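# Carry the masking tape roll to the next room's coffee table

## Task

Move the roll of masking tape onto the coffee table in the adjoining room, without the robot toppling or finishing in a tilted state; either of those means failure.

## Robot and tools

ROBOT. A mobile base that can drive in any direction carries a column about 1.7 m tall. A carriage rides up and down it (lift_m) and holds two six-joint arms, each ending in a five-finger hand. Arm bases sit about 0.57 m + lift_m off the floor, and carriage parts extend about 0.15 m lower. A hand point reaches up to 0.78 m from its shoulder but only about 0.4 m below the arm base. The parked arm pose is joints 1-6 = 0, 0.05, 0.05, 1.45, 0, 0; parked, the robot is about 0.85 m wide and 0.65 m long. Cameras: carriage_camera (fixed, facing forward, tilted about 20 degrees down), left_wrist_camera and right_wrist_camera (each aimed at its hand point). Loose objects may occasionally be nudged by outside forces.

FRAMES. Base frame: metres, origin on the floor beneath the base centre, x forward, y left, z up; the left_hand and right_hand readings are hand points in this frame (real hands usually sit a bit lower, more so at long reach or under load). Odometry frame: the base frame as it was at scene start. base_odometry only integrates wheel rotation (slip counts as travel); heading in rad, left positive, range -3.142 to 3.142, and may drift a degree or two.

move. Arguments: base, joints, speeds, min_time_s, cameras, blocking. base is an offset from where the base last measured itself, exactly one key: translate_m (metres, forward positive, -2 to 2), strafe_m (metres, left positive, -2 to 2) or rotate_rad (radians, counter-clockwise/left positive, -6.3 to 6.3). joints is a set of absolute targets keyed by name, any subset: lift_m 0 to 1 m; <side>_joint1_rad -2.617 to 3.054 (arm yaw, 0 ahead, positive left); joint2 0 to 3.141 (shoulder: 0 upper arm back and level, 1.57 vertical, 3.14 forward and level); joint3 0 to 3.141 (elbow, 0 folded, 3.14 straight); joint4 -1.57 to 1.57 (wrist pitch, positive lifts fingertips); joint5 -1.57 to 1.57 (wrist yaw, positive swings fingertips to the right); joint6 -2.094 to 2.094 (roll about the finger axis, positive clockwise viewed from the forearm). Hand keys <side>_hand_little, _ring, _middle, _index, _thumb_bend, _thumb_turn run -1 to 1, +1 open/straight (thumb_turn +1 beside the palm, -1 opposite the fingers). <side>_hand_force_limit (-1 to 1, maps to about 0 to 10 N, thumb 15 N) and <side>_hand_speed (-0.96 to 1; full speed from +0.48) are settings that move nothing; at start they are 0 and -0.8. Use speed -0.94 or lower for a gentle grip. The thumb turned fully in front lets the hand wrap objects roughly 0.035 to 0.065 m thick. speeds caps this action only: translate_m and strafe_m 0.02 to 0.5 m/s, rotate_rad 0.05 to 1.57 rad/s, lift_m 0.08 to 0.27 m/s. min_time_s (0.1 to 8 s) is the shortest duration for arm motions; 2 s or more keeps hand paths straighter, while very short values make arms lunge and overshoot. cameras lists camera names or ["all"]. blocking false returns in about 0.5 s while motion continues; a later move overrides only what it names. No action exceeds 15 s; a move ends with time_out after 14 s. Unknown keys make a call invalid; out-of-range values get it refused.

wait: seconds 0 to 10, optional cameras; returns the state, early if running moves finish. stop: brakes all running motions (the base coasts a little first). zoom_image: camera plus region [x0, y0, x1, y1] in pixels from the top-left, at most 504 by 504, on the latest image of that camera. show_instructions: shows the reference pages. finished_scene: scene 1 (optional); ends the scene irreversibly, so the tape must already rest on the table.

RESULTS. The move line reads done, or the worst status among motions. base_status and joint_status per motion: moving, done, off_target (rested short and may keep pushing), contact_stop or time_out (unplanned stop; the old target is dropped and the rest of that reply's calls are skipped), stopped, not_followed (arm targets withheld, usually because the arms would nearly touch), limit_stop_at_motor_heat. on_its_own lists uncommanded actions. motor_effort gives percent of maximum with peak in brackets; a lift effort that keeps falling while lowering means a hand or load is resting on something. Joint torques are rough. <side>_hand_stopped_by gives one word per motor (little, ring, middle, index, thumb_bend, thumb_turn): moving, target, force, stalled, fault. <side>_<motor>_load_n is force in N; a lost grip shows as loads dropping near 0. MOTOR HOT means a motor passed 75 °C; at 100 °C an OVER-TEMPERATURE FAULT lets that arm drop for 30-60 s, so park arms to cool them and avoid long stretched holds, especially loaded.

CAUTIONS. Keep the carriage low and arms tucked while driving, especially when carrying. Never let the arms collide or press each other, including fingers; a hard press ends the scene. Do not reverse under a table edge until the column strikes it. After a contact_stop, back off about 0.2 m the way you came rather than repeating the drive. Arms have no contact sensing and keep pushing when blocked. Set the tape down gently, without dropping it from height, slamming it, or bumping furniture hard. Watch images and hand z readings for any lean; a tilted or fallen robot fails the job.

Each tool is called after "Request:" by a JSON object that holds its "fn" and its "kwargs".

Reference images:

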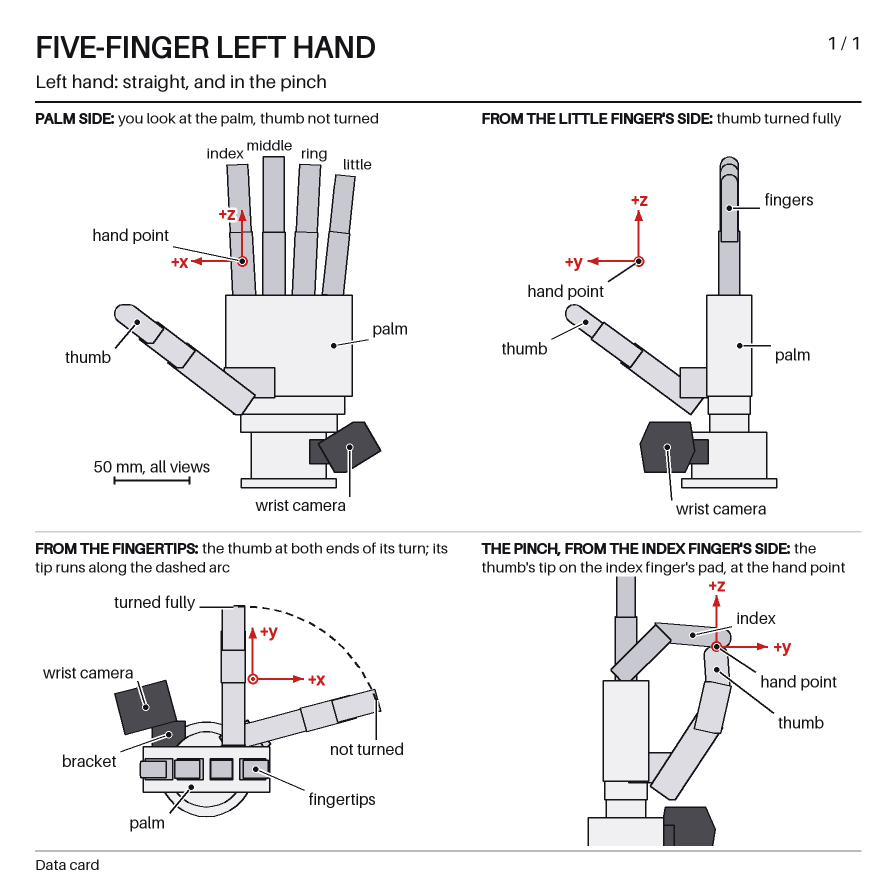

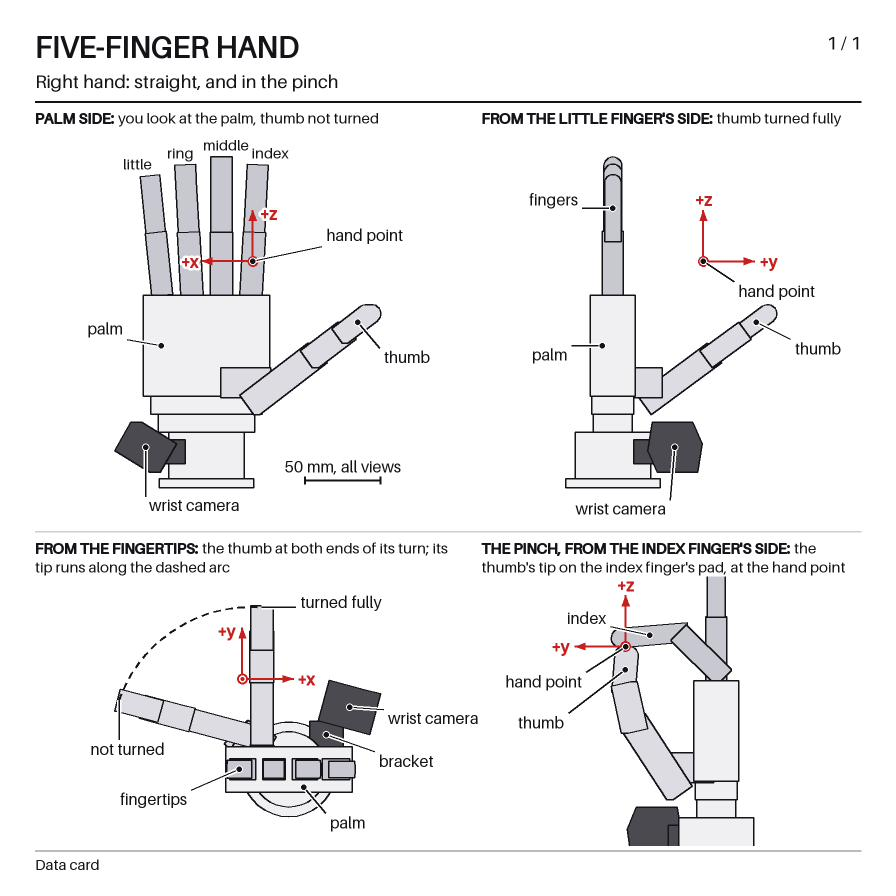

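## Session

Request:
{"fn": "move", "kwargs": {}}

Scene clock: 0.00 s.
Joint torques (N m): no reading
base_odometry: x=+0.000 y=+0.000 heading=+0.000
base_status: not commanded
joint_positions: lift_m=+0.300 left_joint1_rad=-0.001 left_joint2_rad=+0.053 left_joint3_rad=+0.038 left_joint4_rad=+1.449 left_joint5_rad=+0.026 left_joint6_rad=+0.026 right_joint1_rad=-0.004 right_joint2_rad=+0.031 right_joint3_rad=+0.028 right_joint4_rad=+1.455 right_joint5_rad=+0.043 right_joint6_rad=-0.045 left_hand_little=+1.000 left_hand_ring=+1.000 left_hand_middle=+1.000 left_hand_index=+1.000 left_hand_thumb_turn=+1.000 left_hand_thumb_bend=+1.000 left_hand_force_limit=+0.000 left_hand_speed=-0.800 right_hand_little=+1.000 right_hand_ring=+1.000 right_hand_middle=+1.000 right_hand_index=+1.000 right_hand_thumb_turn=+1.000 right_hand_thumb_bend=+1.000 right_hand_force_limit=+0.000 right_hand_speed=-0.800
joint_status: not commanded
left_hand_stopped_by: target,target,target,target,target,target
right_hand_stopped_by: target,target,target,target,target,target
left_little_load_n: 0.0
left_ring_load_n: 0.0
left_middle_load_n: -0.5
left_index_load_n: 0.0
left_thumb_bend_load_n: 0.0
left_thumb_turn_load_n: 0.0
right_little_load_n: 0.0
right_ring_load_n: 0.0
right_middle_load_n: 0.0
right_index_load_n: 0.0
right_thumb_bend_load_n: 0.0
right_thumb_turn_load_n: 0.0
motor_effort: lift_m=+33 drive_wheels=+2
left_hand: x=+0.3274 y=+0.2725 z=+1.3022 quat_wxyz=(+0.713, -0.038, +0.058, -0.697) (m; base frame)
right_hand: x=+0.3229 y=-0.2876 z=+1.3027 quat_wxyz=(+0.687, -0.028, +0.057, -0.723) (m; base frame)
pictures: carriage_camera, left_wrist_camera, right_wrist_camera
Images, in order (width x height): carriage_camera 896x504, left_wrist_camera 896x504, right_wrist_camera 896x504.

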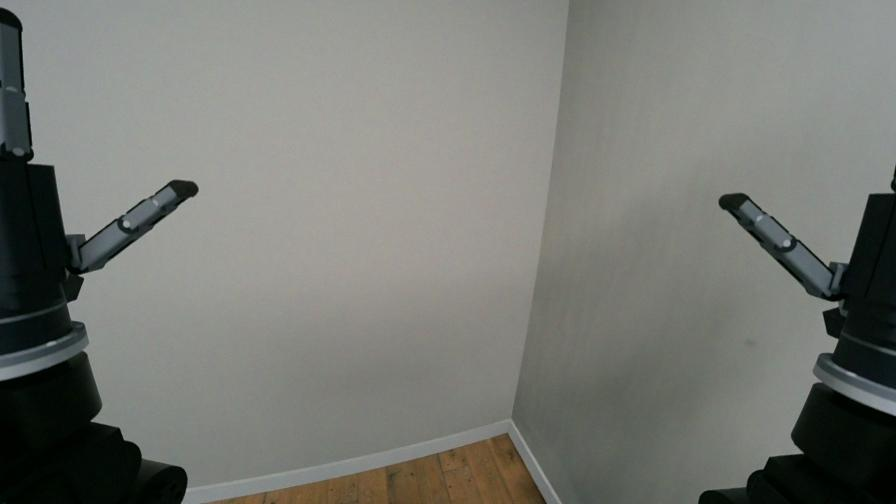

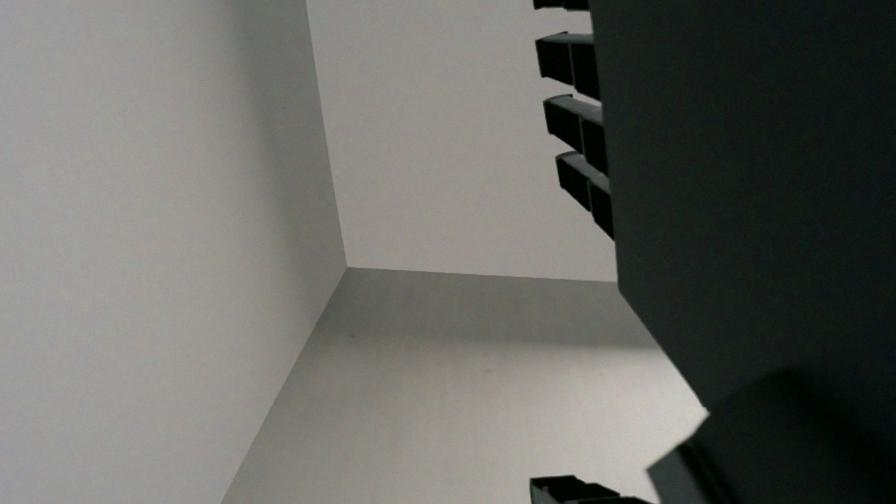

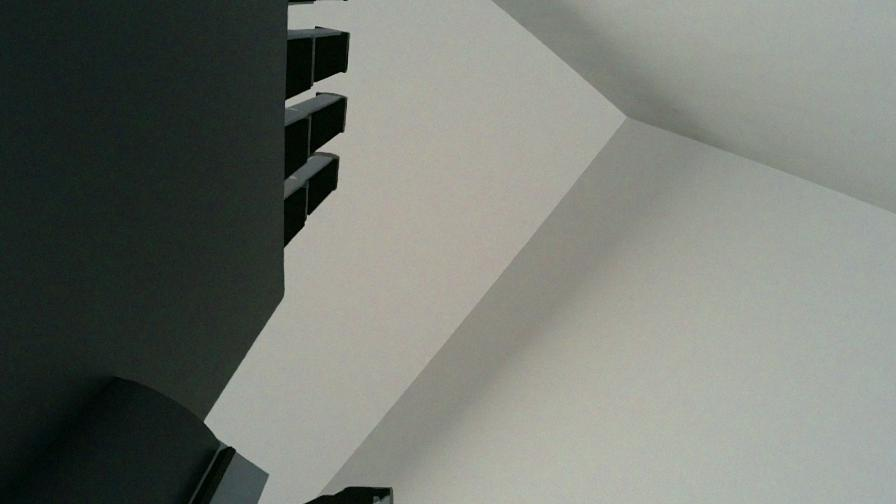

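Request:
{"fn": "move", "kwargs": {"base": {"rotate_rad": 1.2}, "speeds": {"rotate_rad": 0.8}, "cameras": ["carriage_camera"]}}

Request:
{"fn": "move", "kwargs": {"base": {"rotate_rad": 1.2}, "speeds": {"rotate_rad": 0.8}, "cameras": ["carriage_camera"]}}

Request:
{"fn": "move", "kwargs": {"base": {"rotate_rad": 1.2}, "speeds": {"rotate_rad": 0.8}, "cameras": ["carriage_camera"]}}

Request:
{"fn": "move", "kwargs": {"base": {"rotate_rad": 1.2}, "speeds": {"rotate_rad": 0.8}, "cameras": ["carriage_camera"]}}

Scene clock: 3.47 s.
Joint torques (N m): left_arm=[-0.72 3.89 5.44 -0.13 0.07 0.11] | right_arm=[0.03 3.6 5.75 0.04 -0.03 0.11]
move: done
base_odometry: x=+0.000 y=+0.000 heading=+1.199
base_status: done
joint_positions: lift_m=+0.300 left_joint1_rad=-0.001 left_joint2_rad=+0.053 left_joint3_rad=+0.038 left_joint4_rad=+1.449 left_joint5_rad=+0.026 left_joint6_rad=+0.026 right_joint1_rad=-0.004 right_joint2_rad=+0.031 right_joint3_rad=+0.028 right_joint4_rad=+1.455 right_joint5_rad=+0.043 right_joint6_rad=-0.045 left_hand_little=+1.000 left_hand_ring=+1.000 left_hand_middle=+1.000 left_hand_index=+1.000 left_hand_thumb_turn=+1.000 left_hand_thumb_bend=+1.000 left_hand_force_limit=+0.000 left_hand_speed=-0.800 right_hand_little=+1.000 right_hand_ring=+1.000 right_hand_middle=+1.000 right_hand_index=+1.000 right_hand_thumb_turn=+1.000 right_hand_thumb_bend=+1.000 right_hand_force_limit=+0.000 right_hand_speed=-0.800
joint_status: not commanded
left_hand_stopped_by: target,target,target,target,target,target
right_hand_stopped_by: target,target,target,target,target,target
left_little_load_n: 0.0
left_ring_load_n: 0.0
left_middle_load_n: 0.0
left_index_load_n: 0.0
left_thumb_bend_load_n: 0.0
left_thumb_turn_load_n: 0.0
right_little_load_n: 0.0
right_ring_load_n: 0.0
right_middle_load_n: 0.0
right_index_load_n: 0.0
right_thumb_bend_load_n: 0.0
right_thumb_turn_load_n: 0.0
motor_effort: lift_m=+33(33) drive_wheels=+8(15)
left_hand: x=+0.3274 y=+0.2725 z=+1.3022 quat_wxyz=(+0.713, -0.038, +0.058, -0.697) (m; base frame)
right_hand: x=+0.3229 y=-0.2876 z=+1.3027 quat_wxyz=(+0.687, -0.028, +0.057, -0.723) (m; base frame)
pictures: carriage_camera
Images, in order (width x height): carriage_camera 896x504.

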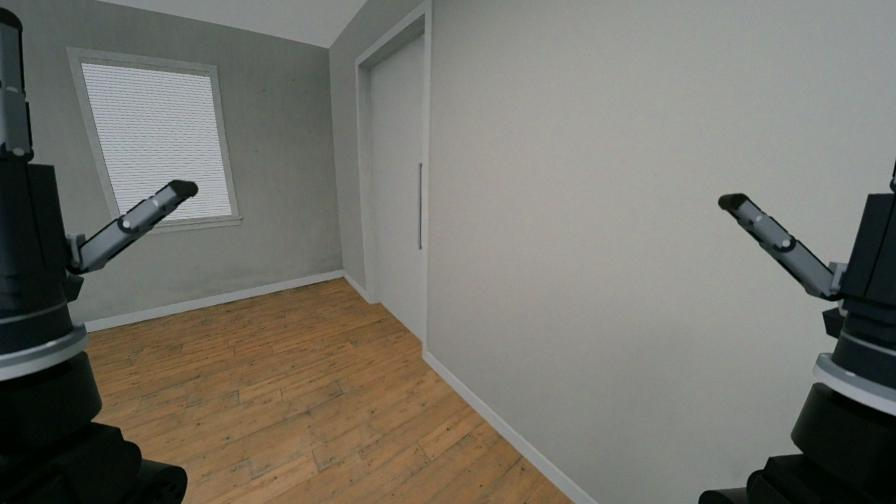

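Scene clock: 6.27 s.
Joint torques (N m): left_arm=[-0.73 3.9 5.42 -0.12 0.06 0.11] | right_arm=[0.05 3.63 5.75 0.04 -0.03 0.1]
move: done
base_odometry: x=+0.000 y=+0.000 heading=+2.399
base_status: done
joint_positions: lift_m=+0.300 left_joint1_rad=-0.001 left_joint2_rad=+0.053 left_joint3_rad=+0.038 left_joint4_rad=+1.448 left_joint5_rad=+0.026 left_joint6_rad=+0.026 right_joint1_rad=-0.004 right_joint2_rad=+0.031 right_joint3_rad=+0.028 right_joint4_rad=+1.455 right_joint5_rad=+0.043 right_joint6_rad=-0.045 left_hand_little=+1.000 left_hand_ring=+1.000 left_hand_middle=+1.000 left_hand_index=+1.000 left_hand_thumb_turn=+1.000 left_hand_thumb_bend=+1.000 left_hand_force_limit=+0.000 left_hand_speed=-0.800 right_hand_little=+1.000 right_hand_ring=+1.000 right_hand_middle=+1.000 right_hand_index=+1.000 right_hand_thumb_turn=+1.000 right_hand_thumb_bend=+1.000 right_hand_force_limit=+0.000 right_hand_speed=-0.800
joint_status: not commanded
left_hand_stopped_by: target,target,target,target,target,target
right_hand_stopped_by: target,target,target,target,target,target
left_little_load_n: 0.0
left_ring_load_n: 0.0
left_middle_load_n: 0.0
left_index_load_n: 0.0
left_thumb_bend_load_n: 0.0
left_thumb_turn_load_n: 0.0
right_little_load_n: 0.0
right_ring_load_n: 0.0
right_middle_load_n: 0.0
right_index_load_n: 0.0
right_thumb_bend_load_n: 0.0
right_thumb_turn_load_n: 0.0
motor_effort: lift_m=+33(33) drive_wheels=+8(13)
left_hand: x=+0.3276 y=+0.2725 z=+1.3021 quat_wxyz=(+0.713, -0.038, +0.058, -0.697) (m; base frame)
right_hand: x=+0.3228 y=-0.2876 z=+1.3027 quat_wxyz=(+0.687, -0.028, +0.057, -0.723) (m; base frame)
pictures: carriage_camera
Images, in order (width x height): carriage_camera 896x504.

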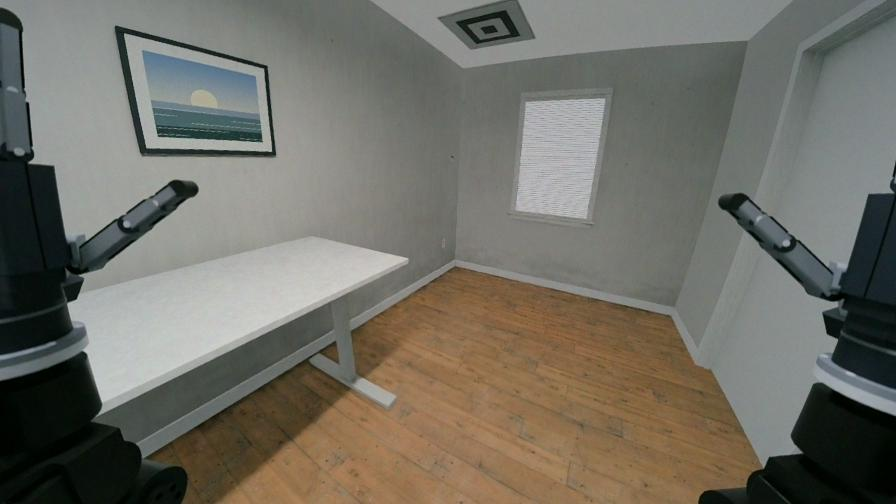

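Scene clock: 9.07 s.
Joint torques (N m): left_arm=[-0.72 3.88 5.39 -0.12 0.06 0.11] | right_arm=[0.02 3.63 5.76 0.03 -0.02 0.11]
move: done
base_odometry: x=+0.000 y=+0.000 heading=-2.685
base_status: done
joint_positions: lift_m=+0.300 left_joint1_rad=-0.001 left_joint2_rad=+0.053 left_joint3_rad=+0.038 left_joint4_rad=+1.448 left_joint5_rad=+0.026 left_joint6_rad=+0.026 right_joint1_rad=-0.004 right_joint2_rad=+0.031 right_joint3_rad=+0.028 right_joint4_rad=+1.456 right_joint5_rad=+0.043 right_joint6_rad=-0.045 left_hand_little=+1.000 left_hand_ring=+1.000 left_hand_middle=+1.000 left_hand_index=+1.000 left_hand_thumb_turn=+1.000 left_hand_thumb_bend=+1.000 left_hand_force_limit=+0.000 left_hand_speed=-0.800 right_hand_little=+1.000 right_hand_ring=+1.000 right_hand_middle=+1.000 right_hand_index=+1.000 right_hand_thumb_turn=+1.000 right_hand_thumb_bend=+1.000 right_hand_force_limit=+0.000 right_hand_speed=-0.800
joint_status: not commanded
left_hand_stopped_by: target,target,target,target,target,target
right_hand_stopped_by: target,target,target,target,target,target
left_little_load_n: 0.0
left_ring_load_n: 0.0
left_middle_load_n: 0.0
left_index_load_n: 0.0
left_thumb_bend_load_n: 0.0
left_thumb_turn_load_n: 0.0
right_little_load_n: 0.0
right_ring_load_n: 0.0
right_middle_load_n: 0.0
right_index_load_n: 0.0
right_thumb_bend_load_n: 0.0
right_thumb_turn_load_n: 0.0
motor_effort: lift_m=+33(33) drive_wheels=+8(13)
left_hand: x=+0.3277 y=+0.2725 z=+1.3020 quat_wxyz=(+0.713, -0.039, +0.058, -0.697) (m; base frame)
right_hand: x=+0.3227 y=-0.2876 z=+1.3028 quat_wxyz=(+0.687, -0.028, +0.057, -0.723) (m; base frame)
pictures: carriage_camera
Images, in order (width x height): carriage_camera 896x504.

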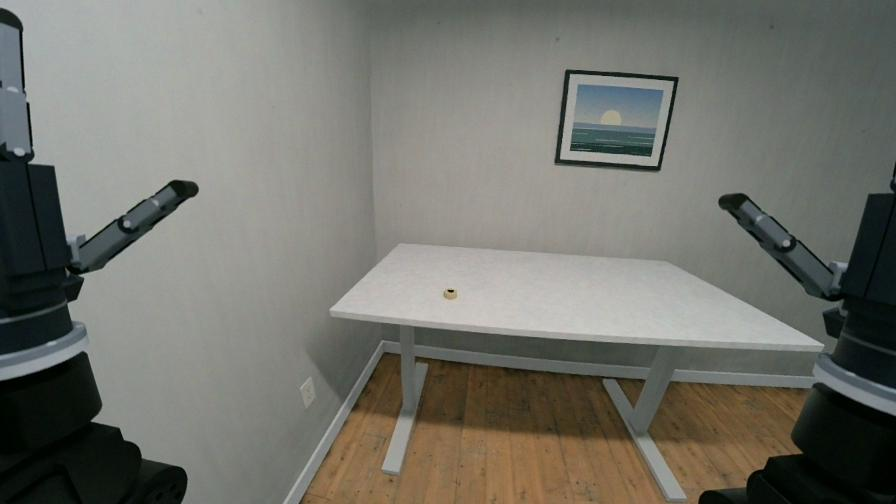

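Scene clock: 11.87 s.
Joint torques (N m): left_arm=[-0.73 3.89 5.41 -0.11 0.06 0.11] | right_arm=[0.02 3.62 5.78 0.03 -0.03 0.1]
move: done
base_odometry: x=+0.000 y=+0.000 heading=-1.486
base_status: done
joint_positions: lift_m=+0.300 left_joint1_rad=-0.001 left_joint2_rad=+0.053 left_joint3_rad=+0.038 left_joint4_rad=+1.447 left_joint5_rad=+0.026 left_joint6_rad=+0.026 right_joint1_rad=-0.004 right_joint2_rad=+0.031 right_joint3_rad=+0.028 right_joint4_rad=+1.456 right_joint5_rad=+0.043 right_joint6_rad=-0.045 left_hand_little=+1.000 left_hand_ring=+1.000 left_hand_middle=+1.000 left_hand_index=+1.000 left_hand_thumb_turn=+1.000 left_hand_thumb_bend=+1.000 left_hand_force_limit=+0.000 left_hand_speed=-0.800 right_hand_little=+1.000 right_hand_ring=+1.000 right_hand_middle=+1.000 right_hand_index=+1.000 right_hand_thumb_turn=+1.000 right_hand_thumb_bend=+1.000 right_hand_force_limit=+0.000 right_hand_speed=-0.800
joint_status: not commanded
left_hand_stopped_by: target,target,target,target,target,target
right_hand_stopped_by: target,target,target,target,target,target
left_little_load_n: 0.0
left_ring_load_n: 0.0
left_middle_load_n: 0.0
left_index_load_n: 0.0
left_thumb_bend_load_n: 0.0
left_thumb_turn_load_n: 0.0
right_little_load_n: 0.0
right_ring_load_n: 0.0
right_middle_load_n: 0.0
right_index_load_n: 0.0
right_thumb_bend_load_n: 0.0
right_thumb_turn_load_n: 0.0
motor_effort: lift_m=+33(33) drive_wheels=+8(13)
left_hand: x=+0.3278 y=+0.2725 z=+1.3020 quat_wxyz=(+0.713, -0.039, +0.059, -0.697) (m; base frame)
right_hand: x=+0.3227 y=-0.2876 z=+1.3028 quat_wxyz=(+0.687, -0.028, +0.057, -0.723) (m; base frame)
pictures: carriage_camera
Images, in order (width x height): carriage_camera 896x504.

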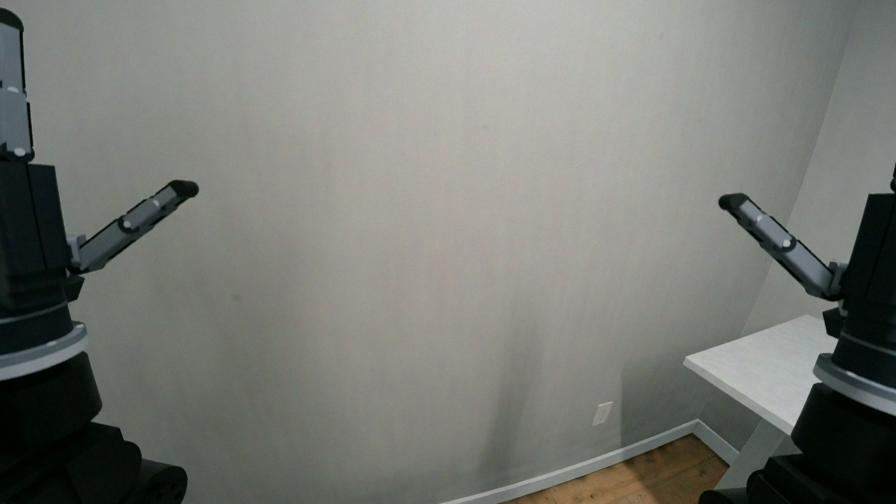

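Request:
{"fn": "move", "kwargs": {"base": {"rotate_rad": 1.776}, "speeds": {"rotate_rad": 1.0}, "cameras": ["carriage_camera"]}}

Request:
{"fn": "move", "kwargs": {"base": {"strafe_m": 1.6}, "speeds": {"strafe_m": 0.4}, "cameras": ["carriage_camera"]}}

Scene clock: 19.93 s.
Joint torques (N m): left_arm=[-0.72 3.88 5.39 -0.11 0.07 0.11] | right_arm=[0.02 3.6 5.75 0.03 -0.03 0.1]
move: done
base_odometry: x=+0.000 y=+0.000 heading=+0.290
base_status: done
joint_positions: lift_m=+0.300 left_joint1_rad=-0.001 left_joint2_rad=+0.053 left_joint3_rad=+0.038 left_joint4_rad=+1.447 left_joint5_rad=+0.026 left_joint6_rad=+0.026 right_joint1_rad=-0.004 right_joint2_rad=+0.031 right_joint3_rad=+0.028 right_joint4_rad=+1.456 right_joint5_rad=+0.043 right_joint6_rad=-0.045 left_hand_little=+1.000 left_hand_ring=+1.000 left_hand_middle=+1.000 left_hand_index=+1.000 left_hand_thumb_turn=+1.000 left_hand_thumb_bend=+1.000 left_hand_force_limit=+0.000 left_hand_speed=-0.800 right_hand_little=+1.000 right_hand_ring=+1.000 right_hand_middle=+1.000 right_hand_index=+1.000 right_hand_thumb_turn=+1.000 right_hand_thumb_bend=+1.000 right_hand_force_limit=+0.000 right_hand_speed=-0.800
joint_status: not commanded
left_hand_stopped_by: target,target,target,target,target,target
right_hand_stopped_by: target,target,target,target,target,target
left_little_load_n: -0.5
left_ring_load_n: 0.0
left_middle_load_n: 0.0
left_index_load_n: 0.0
left_thumb_bend_load_n: 0.0
left_thumb_turn_load_n: 0.0
right_little_load_n: 0.0
right_ring_load_n: 0.0
right_middle_load_n: -0.5
right_index_load_n: 0.0
right_thumb_bend_load_n: 0.0
right_thumb_turn_load_n: 0.0
motor_effort: lift_m=+33(33) drive_wheels=+8(13)
left_hand: x=+0.3279 y=+0.2725 z=+1.3020 quat_wxyz=(+0.713, -0.039, +0.059, -0.697) (m; base frame)
right_hand: x=+0.3226 y=-0.2876 z=+1.3028 quat_wxyz=(+0.687, -0.028, +0.056, -0.723) (m; base frame)
pictures: carriage_camera
Images, in order (width x height): carriage_camera 896x504.

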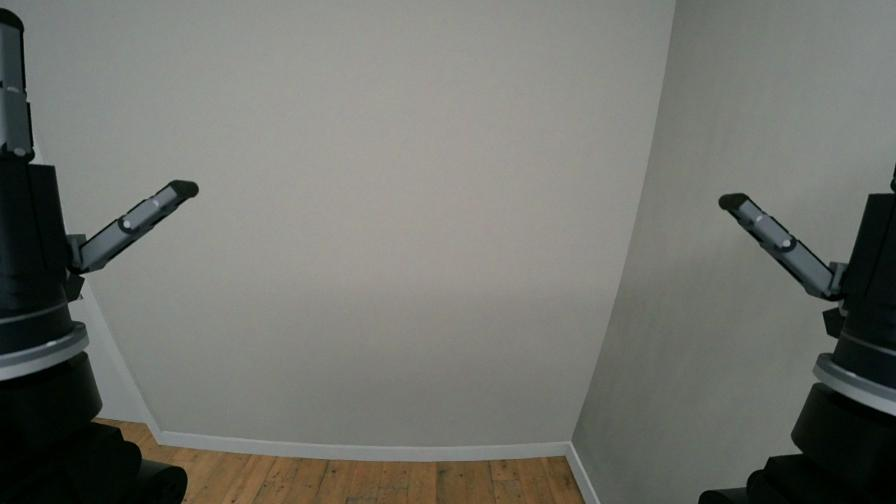

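Scene clock: 25.83 s.
Joint torques (N m): left_arm=[-0.73 3.89 5.38 -0.11 0.07 0.11] | right_arm=[0.02 3.62 5.74 0.03 -0.03 0.1]
move: done
base_odometry: x=-0.460 y=+1.532 heading=+0.291
base_status: done
joint_positions: lift_m=+0.300 left_joint1_rad=-0.001 left_joint2_rad=+0.053 left_joint3_rad=+0.038 left_joint4_rad=+1.447 left_joint5_rad=+0.026 left_joint6_rad=+0.026 right_joint1_rad=-0.004 right_joint2_rad=+0.031 right_joint3_rad=+0.028 right_joint4_rad=+1.456 right_joint5_rad=+0.043 right_joint6_rad=-0.045 left_hand_little=+1.000 left_hand_ring=+1.000 left_hand_middle=+1.000 left_hand_index=+1.000 left_hand_thumb_turn=+1.000 left_hand_thumb_bend=+1.000 left_hand_force_limit=+0.000 left_hand_speed=-0.800 right_hand_little=+1.000 right_hand_ring=+1.000 right_hand_middle=+1.000 right_hand_index=+1.000 right_hand_thumb_turn=+1.000 right_hand_thumb_bend=+1.000 right_hand_force_limit=+0.000 right_hand_speed=-0.800
joint_status: not commanded
left_hand_stopped_by: target,target,target,target,target,target
right_hand_stopped_by: target,target,target,target,target,target
left_little_load_n: 0.0
left_ring_load_n: 0.0
left_middle_load_n: 0.0
left_index_load_n: 0.0
left_thumb_bend_load_n: 0.0
left_thumb_turn_load_n: 0.0
right_little_load_n: 0.0
right_ring_load_n: 0.0
right_middle_load_n: 0.5
right_index_load_n: 0.0
right_thumb_bend_load_n: 0.0
right_thumb_turn_load_n: 0.0
motor_effort: lift_m=+33(33) drive_wheels=-5(20)
left_hand: x=+0.3279 y=+0.2725 z=+1.3020 quat_wxyz=(+0.713, -0.039, +0.059, -0.697) (m; base frame)
right_hand: x=+0.3226 y=-0.2876 z=+1.3028 quat_wxyz=(+0.687, -0.028, +0.056, -0.723) (m; base frame)
pictures: carriage_camera
Images, in order (width x height): carriage_camera 896x504.

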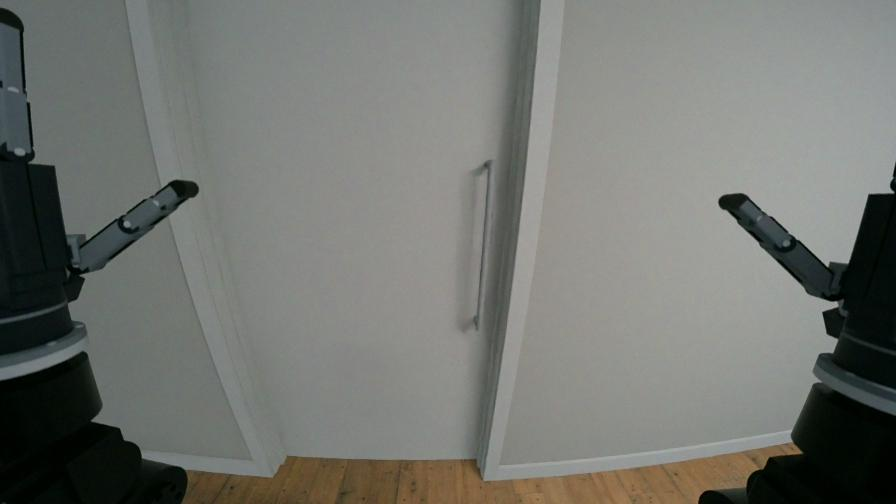

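Request:
{"fn": "zoom_image", "kwargs": {"camera": "carriage_camera", "region": [400, 120, 600, 500]}}

Request:
{"fn": "zoom_image", "kwargs": {"camera": "carriage_camera", "region": [120, 200, 400, 500]}}

Scaled by 1.326 from the camera's 896x504 image, which has a finer 1280x720 frame.

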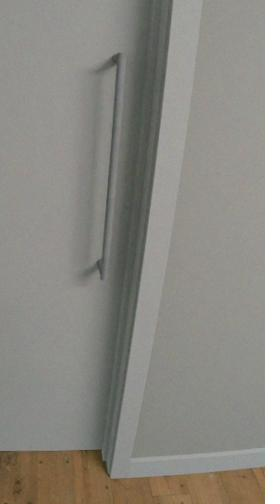

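Scaled by 1.680 from the camera's 896x504 image, which has a finer 1280x720 frame.

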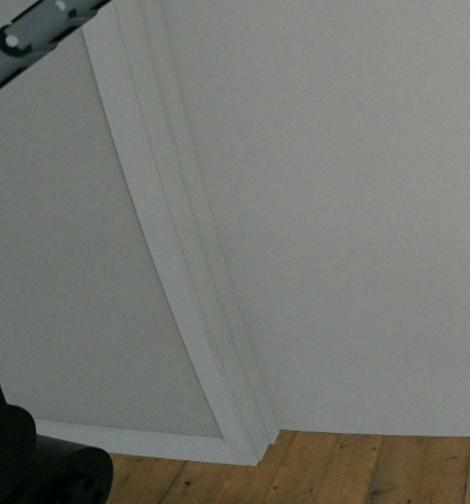

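Request:
{"fn": "zoom_image", "kwargs": {"camera": "carriage_camera", "region": [440, 400, 540, 500]}}

Request:
{"fn": "zoom_image", "kwargs": {"camera": "carriage_camera", "region": [220, 400, 320, 500]}}

Request:
{"fn": "zoom_image", "kwargs": {"camera": "carriage_camera", "region": [460, 0, 600, 120]}}

Scaled by 5.040 from the camera's 896x504 image, which has a finer 1280x720 frame.

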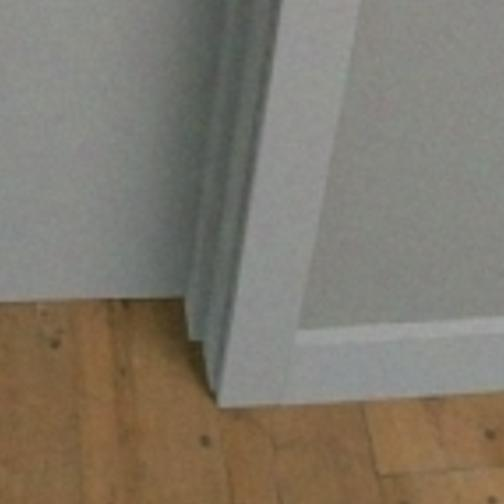

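Scaled by 5.040 from the camera's 896x504 image, which has a finer 1280x720 frame.

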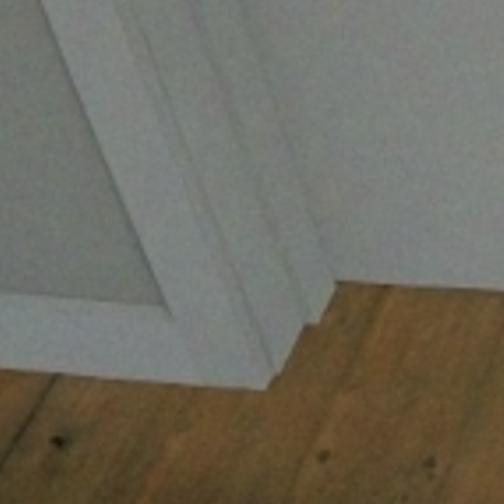

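Scaled by 3.600 from the camera's 896x504 image, which has a finer 1280x720 frame.

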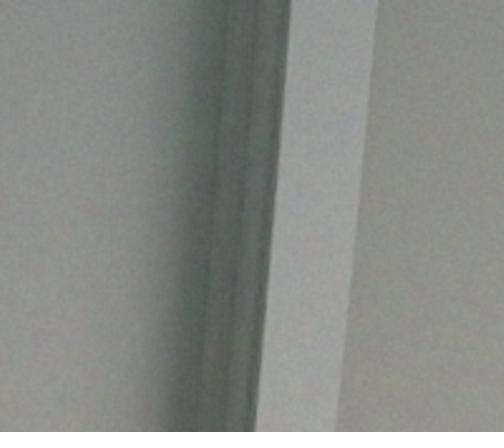

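Request:
{"fn": "move", "kwargs": {"base": {"translate_m": -0.35}, "joints": {"right_hand_little": -1, "right_hand_ring": -1, "right_hand_middle": -1, "right_hand_index": -1}, "speeds": {"translate_m": 0.3}}}

Request:
{"fn": "move", "kwargs": {"base": {"strafe_m": 0.27}, "speeds": {"strafe_m": 0.3}, "joints": {"right_joint1_rad": 0, "right_joint2_rad": 1.57, "right_joint3_rad": 1.57, "right_joint4_rad": 0, "right_joint5_rad": 0, "right_joint6_rad": 0}}}

Request:
{"fn": "move", "kwargs": {"base": {"rotate_rad": 0.03}, "joints": {"right_joint2_rad": 2.4, "right_joint3_rad": 2.4, "right_joint4_rad": 0}, "cameras": ["carriage_camera", "right_wrist_camera"]}}

Scene clock: 37.10 s.
Joint torques (N m): left_arm=[-0.72 3.9 5.39 -0.16 0.06 0.11] | right_arm=[0.02 3.62 5.79 0.05 -0.03 0.1]
move: done
base_odometry: x=-0.796 y=+1.432 heading=+0.291
base_status: done
joint_positions: lift_m=+0.300 left_joint1_rad=-0.001 left_joint2_rad=+0.053 left_joint3_rad=+0.038 left_joint4_rad=+1.450 left_joint5_rad=+0.026 left_joint6_rad=+0.026 right_joint1_rad=-0.004 right_joint2_rad=+0.031 right_joint3_rad=+0.028 right_joint4_rad=+1.456 right_joint5_rad=+0.043 right_joint6_rad=-0.045 left_hand_little=+1.000 left_hand_ring=+1.000 left_hand_middle=+1.000 left_hand_index=+1.000 left_hand_thumb_turn=+1.000 left_hand_thumb_bend=+1.000 left_hand_force_limit=+0.000 left_hand_speed=-0.800 right_hand_little=-1.000 right_hand_ring=-1.000 right_hand_middle=-1.000 right_hand_index=-1.000 right_hand_thumb_turn=+1.000 right_hand_thumb_bend=+1.000 right_hand_force_limit=+0.000 right_hand_speed=-0.800
joint_status: all done
left_hand_stopped_by: target,target,target,target,target,target
right_hand_stopped_by: target,target,target,target,target,target
left_little_load_n: 0.0
left_ring_load_n: 0.0
left_middle_load_n: 0.0
left_index_load_n: 0.0
left_thumb_bend_load_n: 0.0
left_thumb_turn_load_n: 0.0
right_little_load_n: 0.0
right_ring_load_n: 0.0
right_middle_load_n: 0.0
right_index_load_n: 0.0
right_thumb_bend_load_n: 0.0
right_thumb_turn_load_n: 0.0
motor_effort: lift_m=+33(33) drive_wheels=+1(11)
left_hand: x=+0.3272 y=+0.2725 z=+1.3022 quat_wxyz=(+0.713, -0.038, +0.058, -0.697) (m; base frame)
right_hand: x=+0.3225 y=-0.2876 z=+1.3028 quat_wxyz=(+0.687, -0.028, +0.056, -0.723) (m; base frame)
pictures: none

Scene clock: 39.47 s.
Joint torques (N m): left_arm=[-0.69 3.89 5.39 -0.15 0.07 0.11] | right_arm=[0.27 -7.65 10.03 1.71 -0.16 0.25]
move: done
base_odometry: x=-0.873 y=+1.691 heading=+0.292
base_status: done
joint_positions: lift_m=+0.300 left_joint1_rad=-0.001 left_joint2_rad=+0.053 left_joint3_rad=+0.038 left_joint4_rad=+1.450 left_joint5_rad=+0.026 left_joint6_rad=+0.026 right_joint1_rad=-0.002 right_joint2_rad=+1.569 right_joint3_rad=+1.541 right_joint4_rad=+0.004 right_joint5_rad=+0.012 right_joint6_rad=-0.013 left_hand_little=+1.000 left_hand_ring=+1.000 left_hand_middle=+1.000 left_hand_index=+1.000 left_hand_thumb_turn=+1.000 left_hand_thumb_bend=+1.000 left_hand_force_limit=+0.000 left_hand_speed=-0.800 right_hand_little=-1.000 right_hand_ring=-1.000 right_hand_middle=-1.000 right_hand_index=-1.000 right_hand_thumb_turn=+1.000 right_hand_thumb_bend=+1.000 right_hand_force_limit=+0.000 right_hand_speed=-0.800
joint_status: all done
left_hand_stopped_by: target,target,target,target,target,target
right_hand_stopped_by: target,target,target,target,target,target
left_little_load_n: 0.0
left_ring_load_n: 0.0
left_middle_load_n: 0.0
left_index_load_n: 0.0
left_thumb_bend_load_n: 0.0
left_thumb_turn_load_n: 0.0
right_little_load_n: 0.0
right_ring_load_n: 0.0
right_middle_load_n: 0.0
right_index_load_n: 0.0
right_thumb_bend_load_n: 0.0
right_thumb_turn_load_n: -0.5
motor_effort: lift_m=+32(33) drive_wheels=-1(10)
left_hand: x=+0.3272 y=+0.2725 z=+1.3022 quat_wxyz=(+0.713, -0.038, +0.058, -0.697) (m; base frame)
right_hand: x=+0.7617 y=-0.2804 z=+1.2252 quat_wxyz=(+0.487, -0.506, +0.506, -0.501) (m; base frame)
pictures: none

Scene clock: 41.00 s.
Joint torques (N m): left_arm=[-0.7 3.9 5.39 -0.13 0.07 0.11] | right_arm=[0.02 -14.11 9.76 1.87 -0.11 0.25]
move: done
base_odometry: x=-0.873 y=+1.691 heading=+0.321
base_status: done
joint_positions: lift_m=+0.300 left_joint1_rad=-0.001 left_joint2_rad=+0.053 left_joint3_rad=+0.038 left_joint4_rad=+1.448 left_joint5_rad=+0.026 left_joint6_rad=+0.026 right_joint1_rad=+0.000 right_joint2_rad=+2.402 right_joint3_rad=+2.373 right_joint4_rad=-0.011 right_joint5_rad=+0.009 right_joint6_rad=-0.012 left_hand_little=+1.000 left_hand_ring=+1.000 left_hand_middle=+1.000 left_hand_index=+1.000 left_hand_thumb_turn=+1.000 left_hand_thumb_bend=+1.000 left_hand_force_limit=+0.000 left_hand_speed=-0.800 right_hand_little=-1.000 right_hand_ring=-1.000 right_hand_middle=-1.000 right_hand_index=-1.000 right_hand_thumb_turn=+1.000 right_hand_thumb_bend=+1.000 right_hand_force_limit=+0.000 right_hand_speed=-0.800
joint_status: all done
left_hand_stopped_by: target,target,target,target,target,target
right_hand_stopped_by: target,target,target,target,target,target
left_little_load_n: 0.0
left_ring_load_n: 0.0
left_middle_load_n: 0.0
left_index_load_n: 0.0
left_thumb_bend_load_n: 0.0
left_thumb_turn_load_n: 0.0
right_little_load_n: 0.0
right_ring_load_n: 0.0
right_middle_load_n: 0.0
right_index_load_n: 0.0
right_thumb_bend_load_n: 0.0
right_thumb_turn_load_n: 0.0
motor_effort: lift_m=+32(32) drive_wheels=-4(8)
left_hand: x=+0.3275 y=+0.2725 z=+1.3021 quat_wxyz=(+0.713, -0.038, +0.058, -0.697) (m; base frame)
right_hand: x=+0.9559 y=-0.2785 z=+1.1351 quat_wxyz=(+0.485, -0.511, +0.509, -0.495) (m; base frame)
pictures: carriage_camera, right_wrist_camera
Images, in order (width x height): carriage_camera 896x504, right_wrist_camera 896x504.

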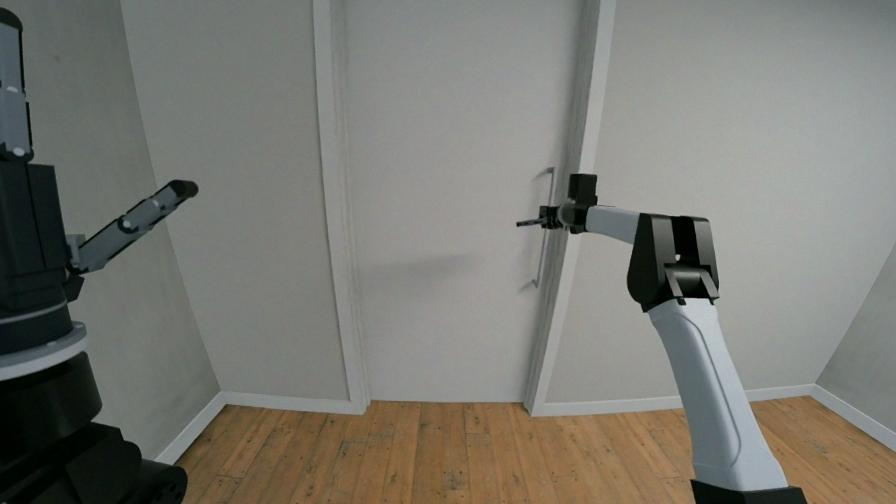

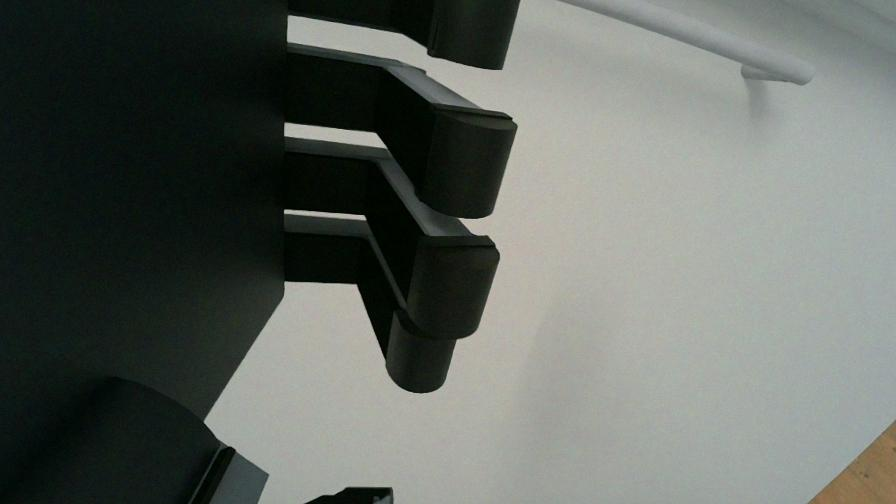

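Request:
{"fn": "move", "kwargs": {"base": {"strafe_m": 0.1}, "speeds": {"strafe_m": 0.3}}}

Request:
{"fn": "move", "kwargs": {"base": {"translate_m": 0.4}, "speeds": {"translate_m": 0.12}, "cameras": ["carriage_camera", "right_wrist_camera"]}}

Scene clock: 44.80 s.
Joint torques (N m): left_arm=[-0.69 3.9 5.38 -0.12 0.07 0.11] | right_arm=[-0.28 -14.17 9.83 1.87 -0.08 0.26]
move: done
base_odometry: x=-0.905 y=+1.786 heading=+0.322
base_status: done
joint_positions: lift_m=+0.300 left_joint1_rad=-0.002 left_joint2_rad=+0.053 left_joint3_rad=+0.038 left_joint4_rad=+1.448 left_joint5_rad=+0.026 left_joint6_rad=+0.026 right_joint1_rad=+0.002 right_joint2_rad=+2.402 right_joint3_rad=+2.373 right_joint4_rad=-0.011 right_joint5_rad=+0.007 right_joint6_rad=-0.012 left_hand_little=+1.000 left_hand_ring=+1.000 left_hand_middle=+1.000 left_hand_index=+1.000 left_hand_thumb_turn=+1.000 left_hand_thumb_bend=+1.000 left_hand_force_limit=+0.000 left_hand_speed=-0.800 right_hand_little=-1.000 right_hand_ring=-1.000 right_hand_middle=-1.000 right_hand_index=-1.000 right_hand_thumb_turn=+1.000 right_hand_thumb_bend=+1.000 right_hand_force_limit=+0.000 right_hand_speed=-0.800
joint_status: not commanded
left_hand_stopped_by: target,target,target,target,target,target
right_hand_stopped_by: target,target,target,target,target,target
left_little_load_n: 0.0
left_ring_load_n: 0.0
left_middle_load_n: 0.0
left_index_load_n: 0.0
left_thumb_bend_load_n: 0.0
left_thumb_turn_load_n: 0.0
right_little_load_n: 0.0
right_ring_load_n: 0.0
right_middle_load_n: 0.0
right_index_load_n: 0.0
right_thumb_bend_load_n: 0.0
right_thumb_turn_load_n: 0.0
motor_effort: lift_m=+32(33) drive_wheels=-4(14)
left_hand: x=+0.3276 y=+0.2724 z=+1.3021 quat_wxyz=(+0.713, -0.038, +0.058, -0.697) (m; base frame)
right_hand: x=+0.9558 y=-0.2767 z=+1.1351 quat_wxyz=(+0.486, -0.512, +0.508, -0.494) (m; base frame)
pictures: none

Scene clock: 48.90 s.
Joint torques (N m): left_arm=[-0.69 3.89 5.33 -0.15 0.07 0.11] | right_arm=[0.54 7.49 3.7 7.69 0.25 0.44]
move: done
base_odometry: x=-0.526 y=+1.913 heading=+0.321
base_status: done
joint_positions: lift_m=+0.300 left_joint1_rad=-0.002 left_joint2_rad=+0.053 left_joint3_rad=+0.038 left_joint4_rad=+1.448 left_joint5_rad=+0.026 left_joint6_rad=+0.026 right_joint1_rad=-0.006 right_joint2_rad=+2.197 right_joint3_rad=+2.428 right_joint4_rad=-0.720 right_joint5_rad=-0.025 right_joint6_rad=-0.029 left_hand_little=+1.000 left_hand_ring=+1.000 left_hand_middle=+1.000 left_hand_index=+1.000 left_hand_thumb_turn=+1.000 left_hand_thumb_bend=+1.000 left_hand_force_limit=+0.000 left_hand_speed=-0.800 right_hand_little=-1.000 right_hand_ring=-1.000 right_hand_middle=-1.000 right_hand_index=-1.000 right_hand_thumb_turn=+1.000 right_hand_thumb_bend=+1.000 right_hand_force_limit=+0.000 right_hand_speed=-0.800
joint_status: not commanded
left_hand_stopped_by: target,target,target,target,target,target
right_hand_stopped_by: target,target,target,target,target,target
left_little_load_n: 0.0
left_ring_load_n: 0.0
left_middle_load_n: 0.0
left_index_load_n: 0.0
left_thumb_bend_load_n: 0.0
left_thumb_turn_load_n: 0.0
right_little_load_n: 0.5
right_ring_load_n: 0.5
right_middle_load_n: 0.5
right_index_load_n: 0.0
right_thumb_bend_load_n: 0.0
right_thumb_turn_load_n: 0.0
motor_effort: lift_m=+32(33) drive_wheels=+13(17)
left_hand: x=+0.3275 y=+0.2724 z=+1.3022 quat_wxyz=(+0.713, -0.038, +0.058, -0.697) (m; base frame)
right_hand: x=+0.8354 y=-0.2769 z=+1.1242 quat_wxyz=(+0.365, -0.617, +0.595, -0.363) (m; base frame)
pictures: carriage_camera, right_wrist_camera
Images, in order (width x height): carriage_camera 896x504, right_wrist_camera 896x504.

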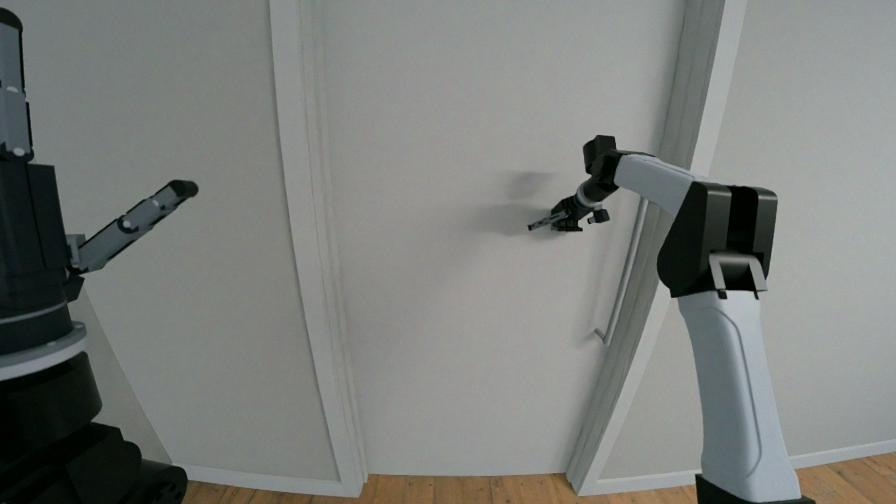

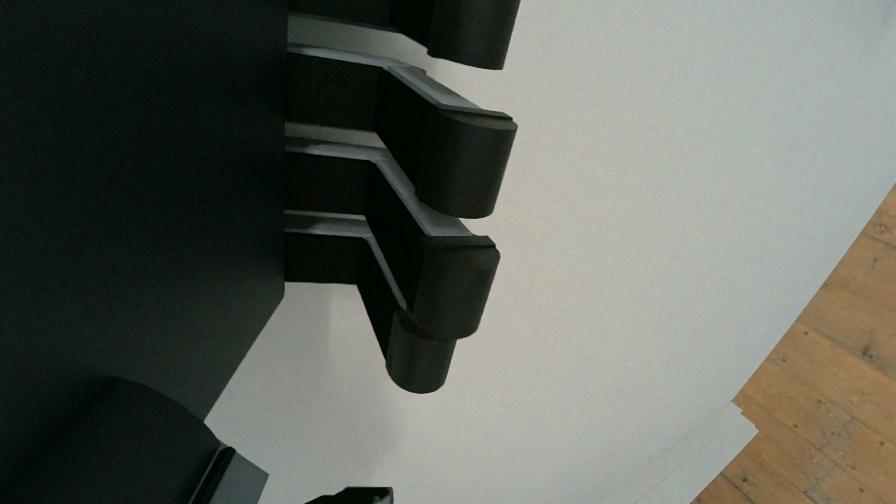

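Request:
{"fn": "move", "kwargs": {"base": {"translate_m": -0.45}, "speeds": {"translate_m": 0.15}}}

Request:
{"fn": "move", "kwargs": {"joints": {"right_joint1_rad": 0, "right_joint2_rad": 1.9, "right_joint3_rad": 1.9, "right_joint4_rad": 0, "right_joint5_rad": 0, "right_joint6_rad": 1.57, "right_hand_little": 1, "right_hand_ring": 1, "right_hand_middle": 1, "right_hand_index": 1}, "cameras": ["carriage_camera", "right_wrist_camera"]}}

Scene clock: 54.17 s.
Joint torques (N m): left_arm=[-0.68 3.88 5.42 -0.07 0.06 0.11] | right_arm=[0.55 -14.37 6.86 1.91 0.15 0.26]
move: done
base_odometry: x=-0.953 y=+1.771 heading=+0.322
base_status: done
joint_positions: lift_m=+0.300 left_joint1_rad=-0.002 left_joint2_rad=+0.053 left_joint3_rad=+0.038 left_joint4_rad=+1.447 left_joint5_rad=+0.026 left_joint6_rad=+0.026 right_joint1_rad=-0.006 right_joint2_rad=+2.402 right_joint3_rad=+2.401 right_joint4_rad=-0.015 right_joint5_rad=-0.014 right_joint6_rad=-0.013 left_hand_little=+1.000 left_hand_ring=+1.000 left_hand_middle=+1.000 left_hand_index=+1.000 left_hand_thumb_turn=+1.000 left_hand_thumb_bend=+1.000 left_hand_force_limit=+0.000 left_hand_speed=-0.800 right_hand_little=-1.000 right_hand_ring=-1.000 right_hand_middle=-1.000 right_hand_index=-1.000 right_hand_thumb_turn=+1.000 right_hand_thumb_bend=+1.000 right_hand_force_limit=+0.000 right_hand_speed=-0.800
joint_status: not commanded
left_hand_stopped_by: target,target,target,target,target,target
right_hand_stopped_by: target,target,target,target,target,target
left_little_load_n: 0.0
left_ring_load_n: 0.0
left_middle_load_n: 0.0
left_index_load_n: 0.0
left_thumb_bend_load_n: 0.0
left_thumb_turn_load_n: 0.0
right_little_load_n: 0.0
right_ring_load_n: 0.0
right_middle_load_n: 0.0
right_index_load_n: 0.0
right_thumb_bend_load_n: 0.0
right_thumb_turn_load_n: -0.5
motor_effort: lift_m=+32(32) drive_wheels=+1(9)
left_hand: x=+0.3279 y=+0.2724 z=+1.3020 quat_wxyz=(+0.713, -0.039, +0.059, -0.697) (m; base frame)
right_hand: x=+0.9555 y=-0.2787 z=+1.1481 quat_wxyz=(+0.495, -0.509, +0.499, -0.497) (m; base frame)
pictures: none

Scene clock: 58.27 s.
Joint torques (N m): left_arm=[-0.68 3.89 5.41 -0.11 0.07 0.11] | right_arm=[0.58 -11.32 6.83 1.83 0.13 0.26]
move: done
base_odometry: x=-0.953 y=+1.771 heading=+0.322
base_status: not commanded
joint_positions: lift_m=+0.300 left_joint1_rad=-0.002 left_joint2_rad=+0.053 left_joint3_rad=+0.038 left_joint4_rad=+1.447 left_joint5_rad=+0.026 left_joint6_rad=+0.026 right_joint1_rad=-0.006 right_joint2_rad=+1.908 right_joint3_rad=+1.903 right_joint4_rad=-0.004 right_joint5_rad=-0.014 right_joint6_rad=+1.558 left_hand_little=+1.000 left_hand_ring=+1.000 left_hand_middle=+1.000 left_hand_index=+1.000 left_hand_thumb_turn=+1.000 left_hand_thumb_bend=+1.000 left_hand_force_limit=+0.000 left_hand_speed=-0.800 right_hand_little=+1.000 right_hand_ring=+1.000 right_hand_middle=+1.000 right_hand_index=+1.000 right_hand_thumb_turn=+1.000 right_hand_thumb_bend=+1.000 right_hand_force_limit=+0.000 right_hand_speed=-0.800
joint_status: all done
left_hand_stopped_by: target,target,target,target,target,target
right_hand_stopped_by: target,target,target,target,target,target
left_little_load_n: 0.0
left_ring_load_n: 0.0
left_middle_load_n: 0.0
left_index_load_n: 0.0
left_thumb_bend_load_n: 0.0
left_thumb_turn_load_n: 0.0
right_little_load_n: 0.0
right_ring_load_n: 0.0
right_middle_load_n: 0.0
right_index_load_n: 0.0
right_thumb_bend_load_n: 0.0
right_thumb_turn_load_n: 0.0
motor_effort: lift_m=+32(32) drive_wheels=+2(2)
left_hand: x=+0.3279 y=+0.2724 z=+1.3020 quat_wxyz=(+0.713, -0.039, +0.059, -0.697) (m; base frame)
right_hand: x=+0.8492 y=-0.2477 z=+1.3108 quat_wxyz=(+0.704, -0.007, +0.710, -0.002) (m; base frame)
pictures: carriage_camera, right_wrist_camera
Images, in order (width x height): carriage_camera 896x504, right_wrist_camera 896x504.

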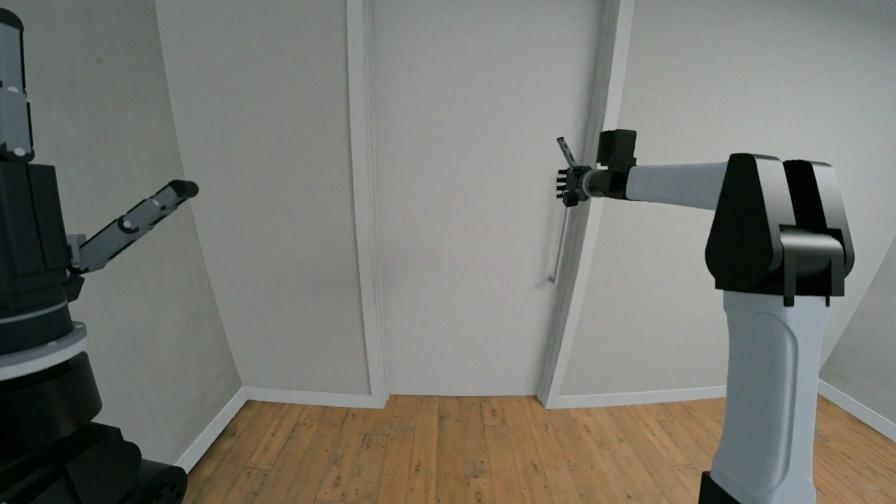

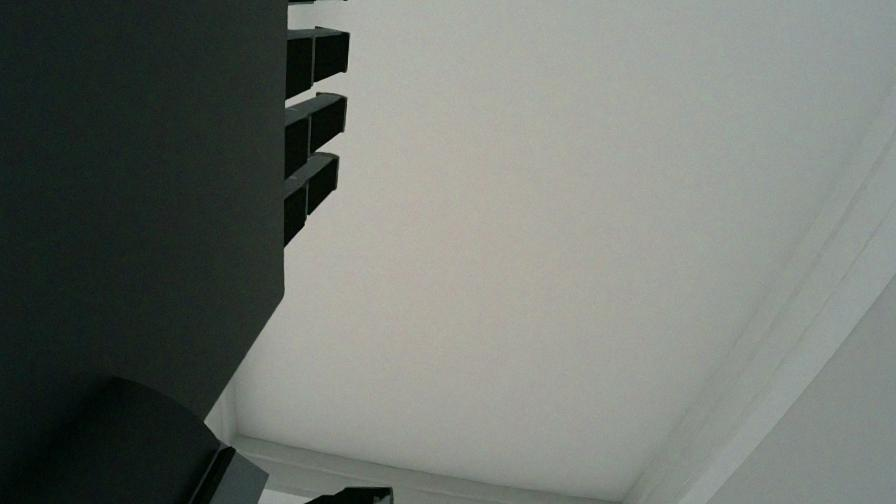

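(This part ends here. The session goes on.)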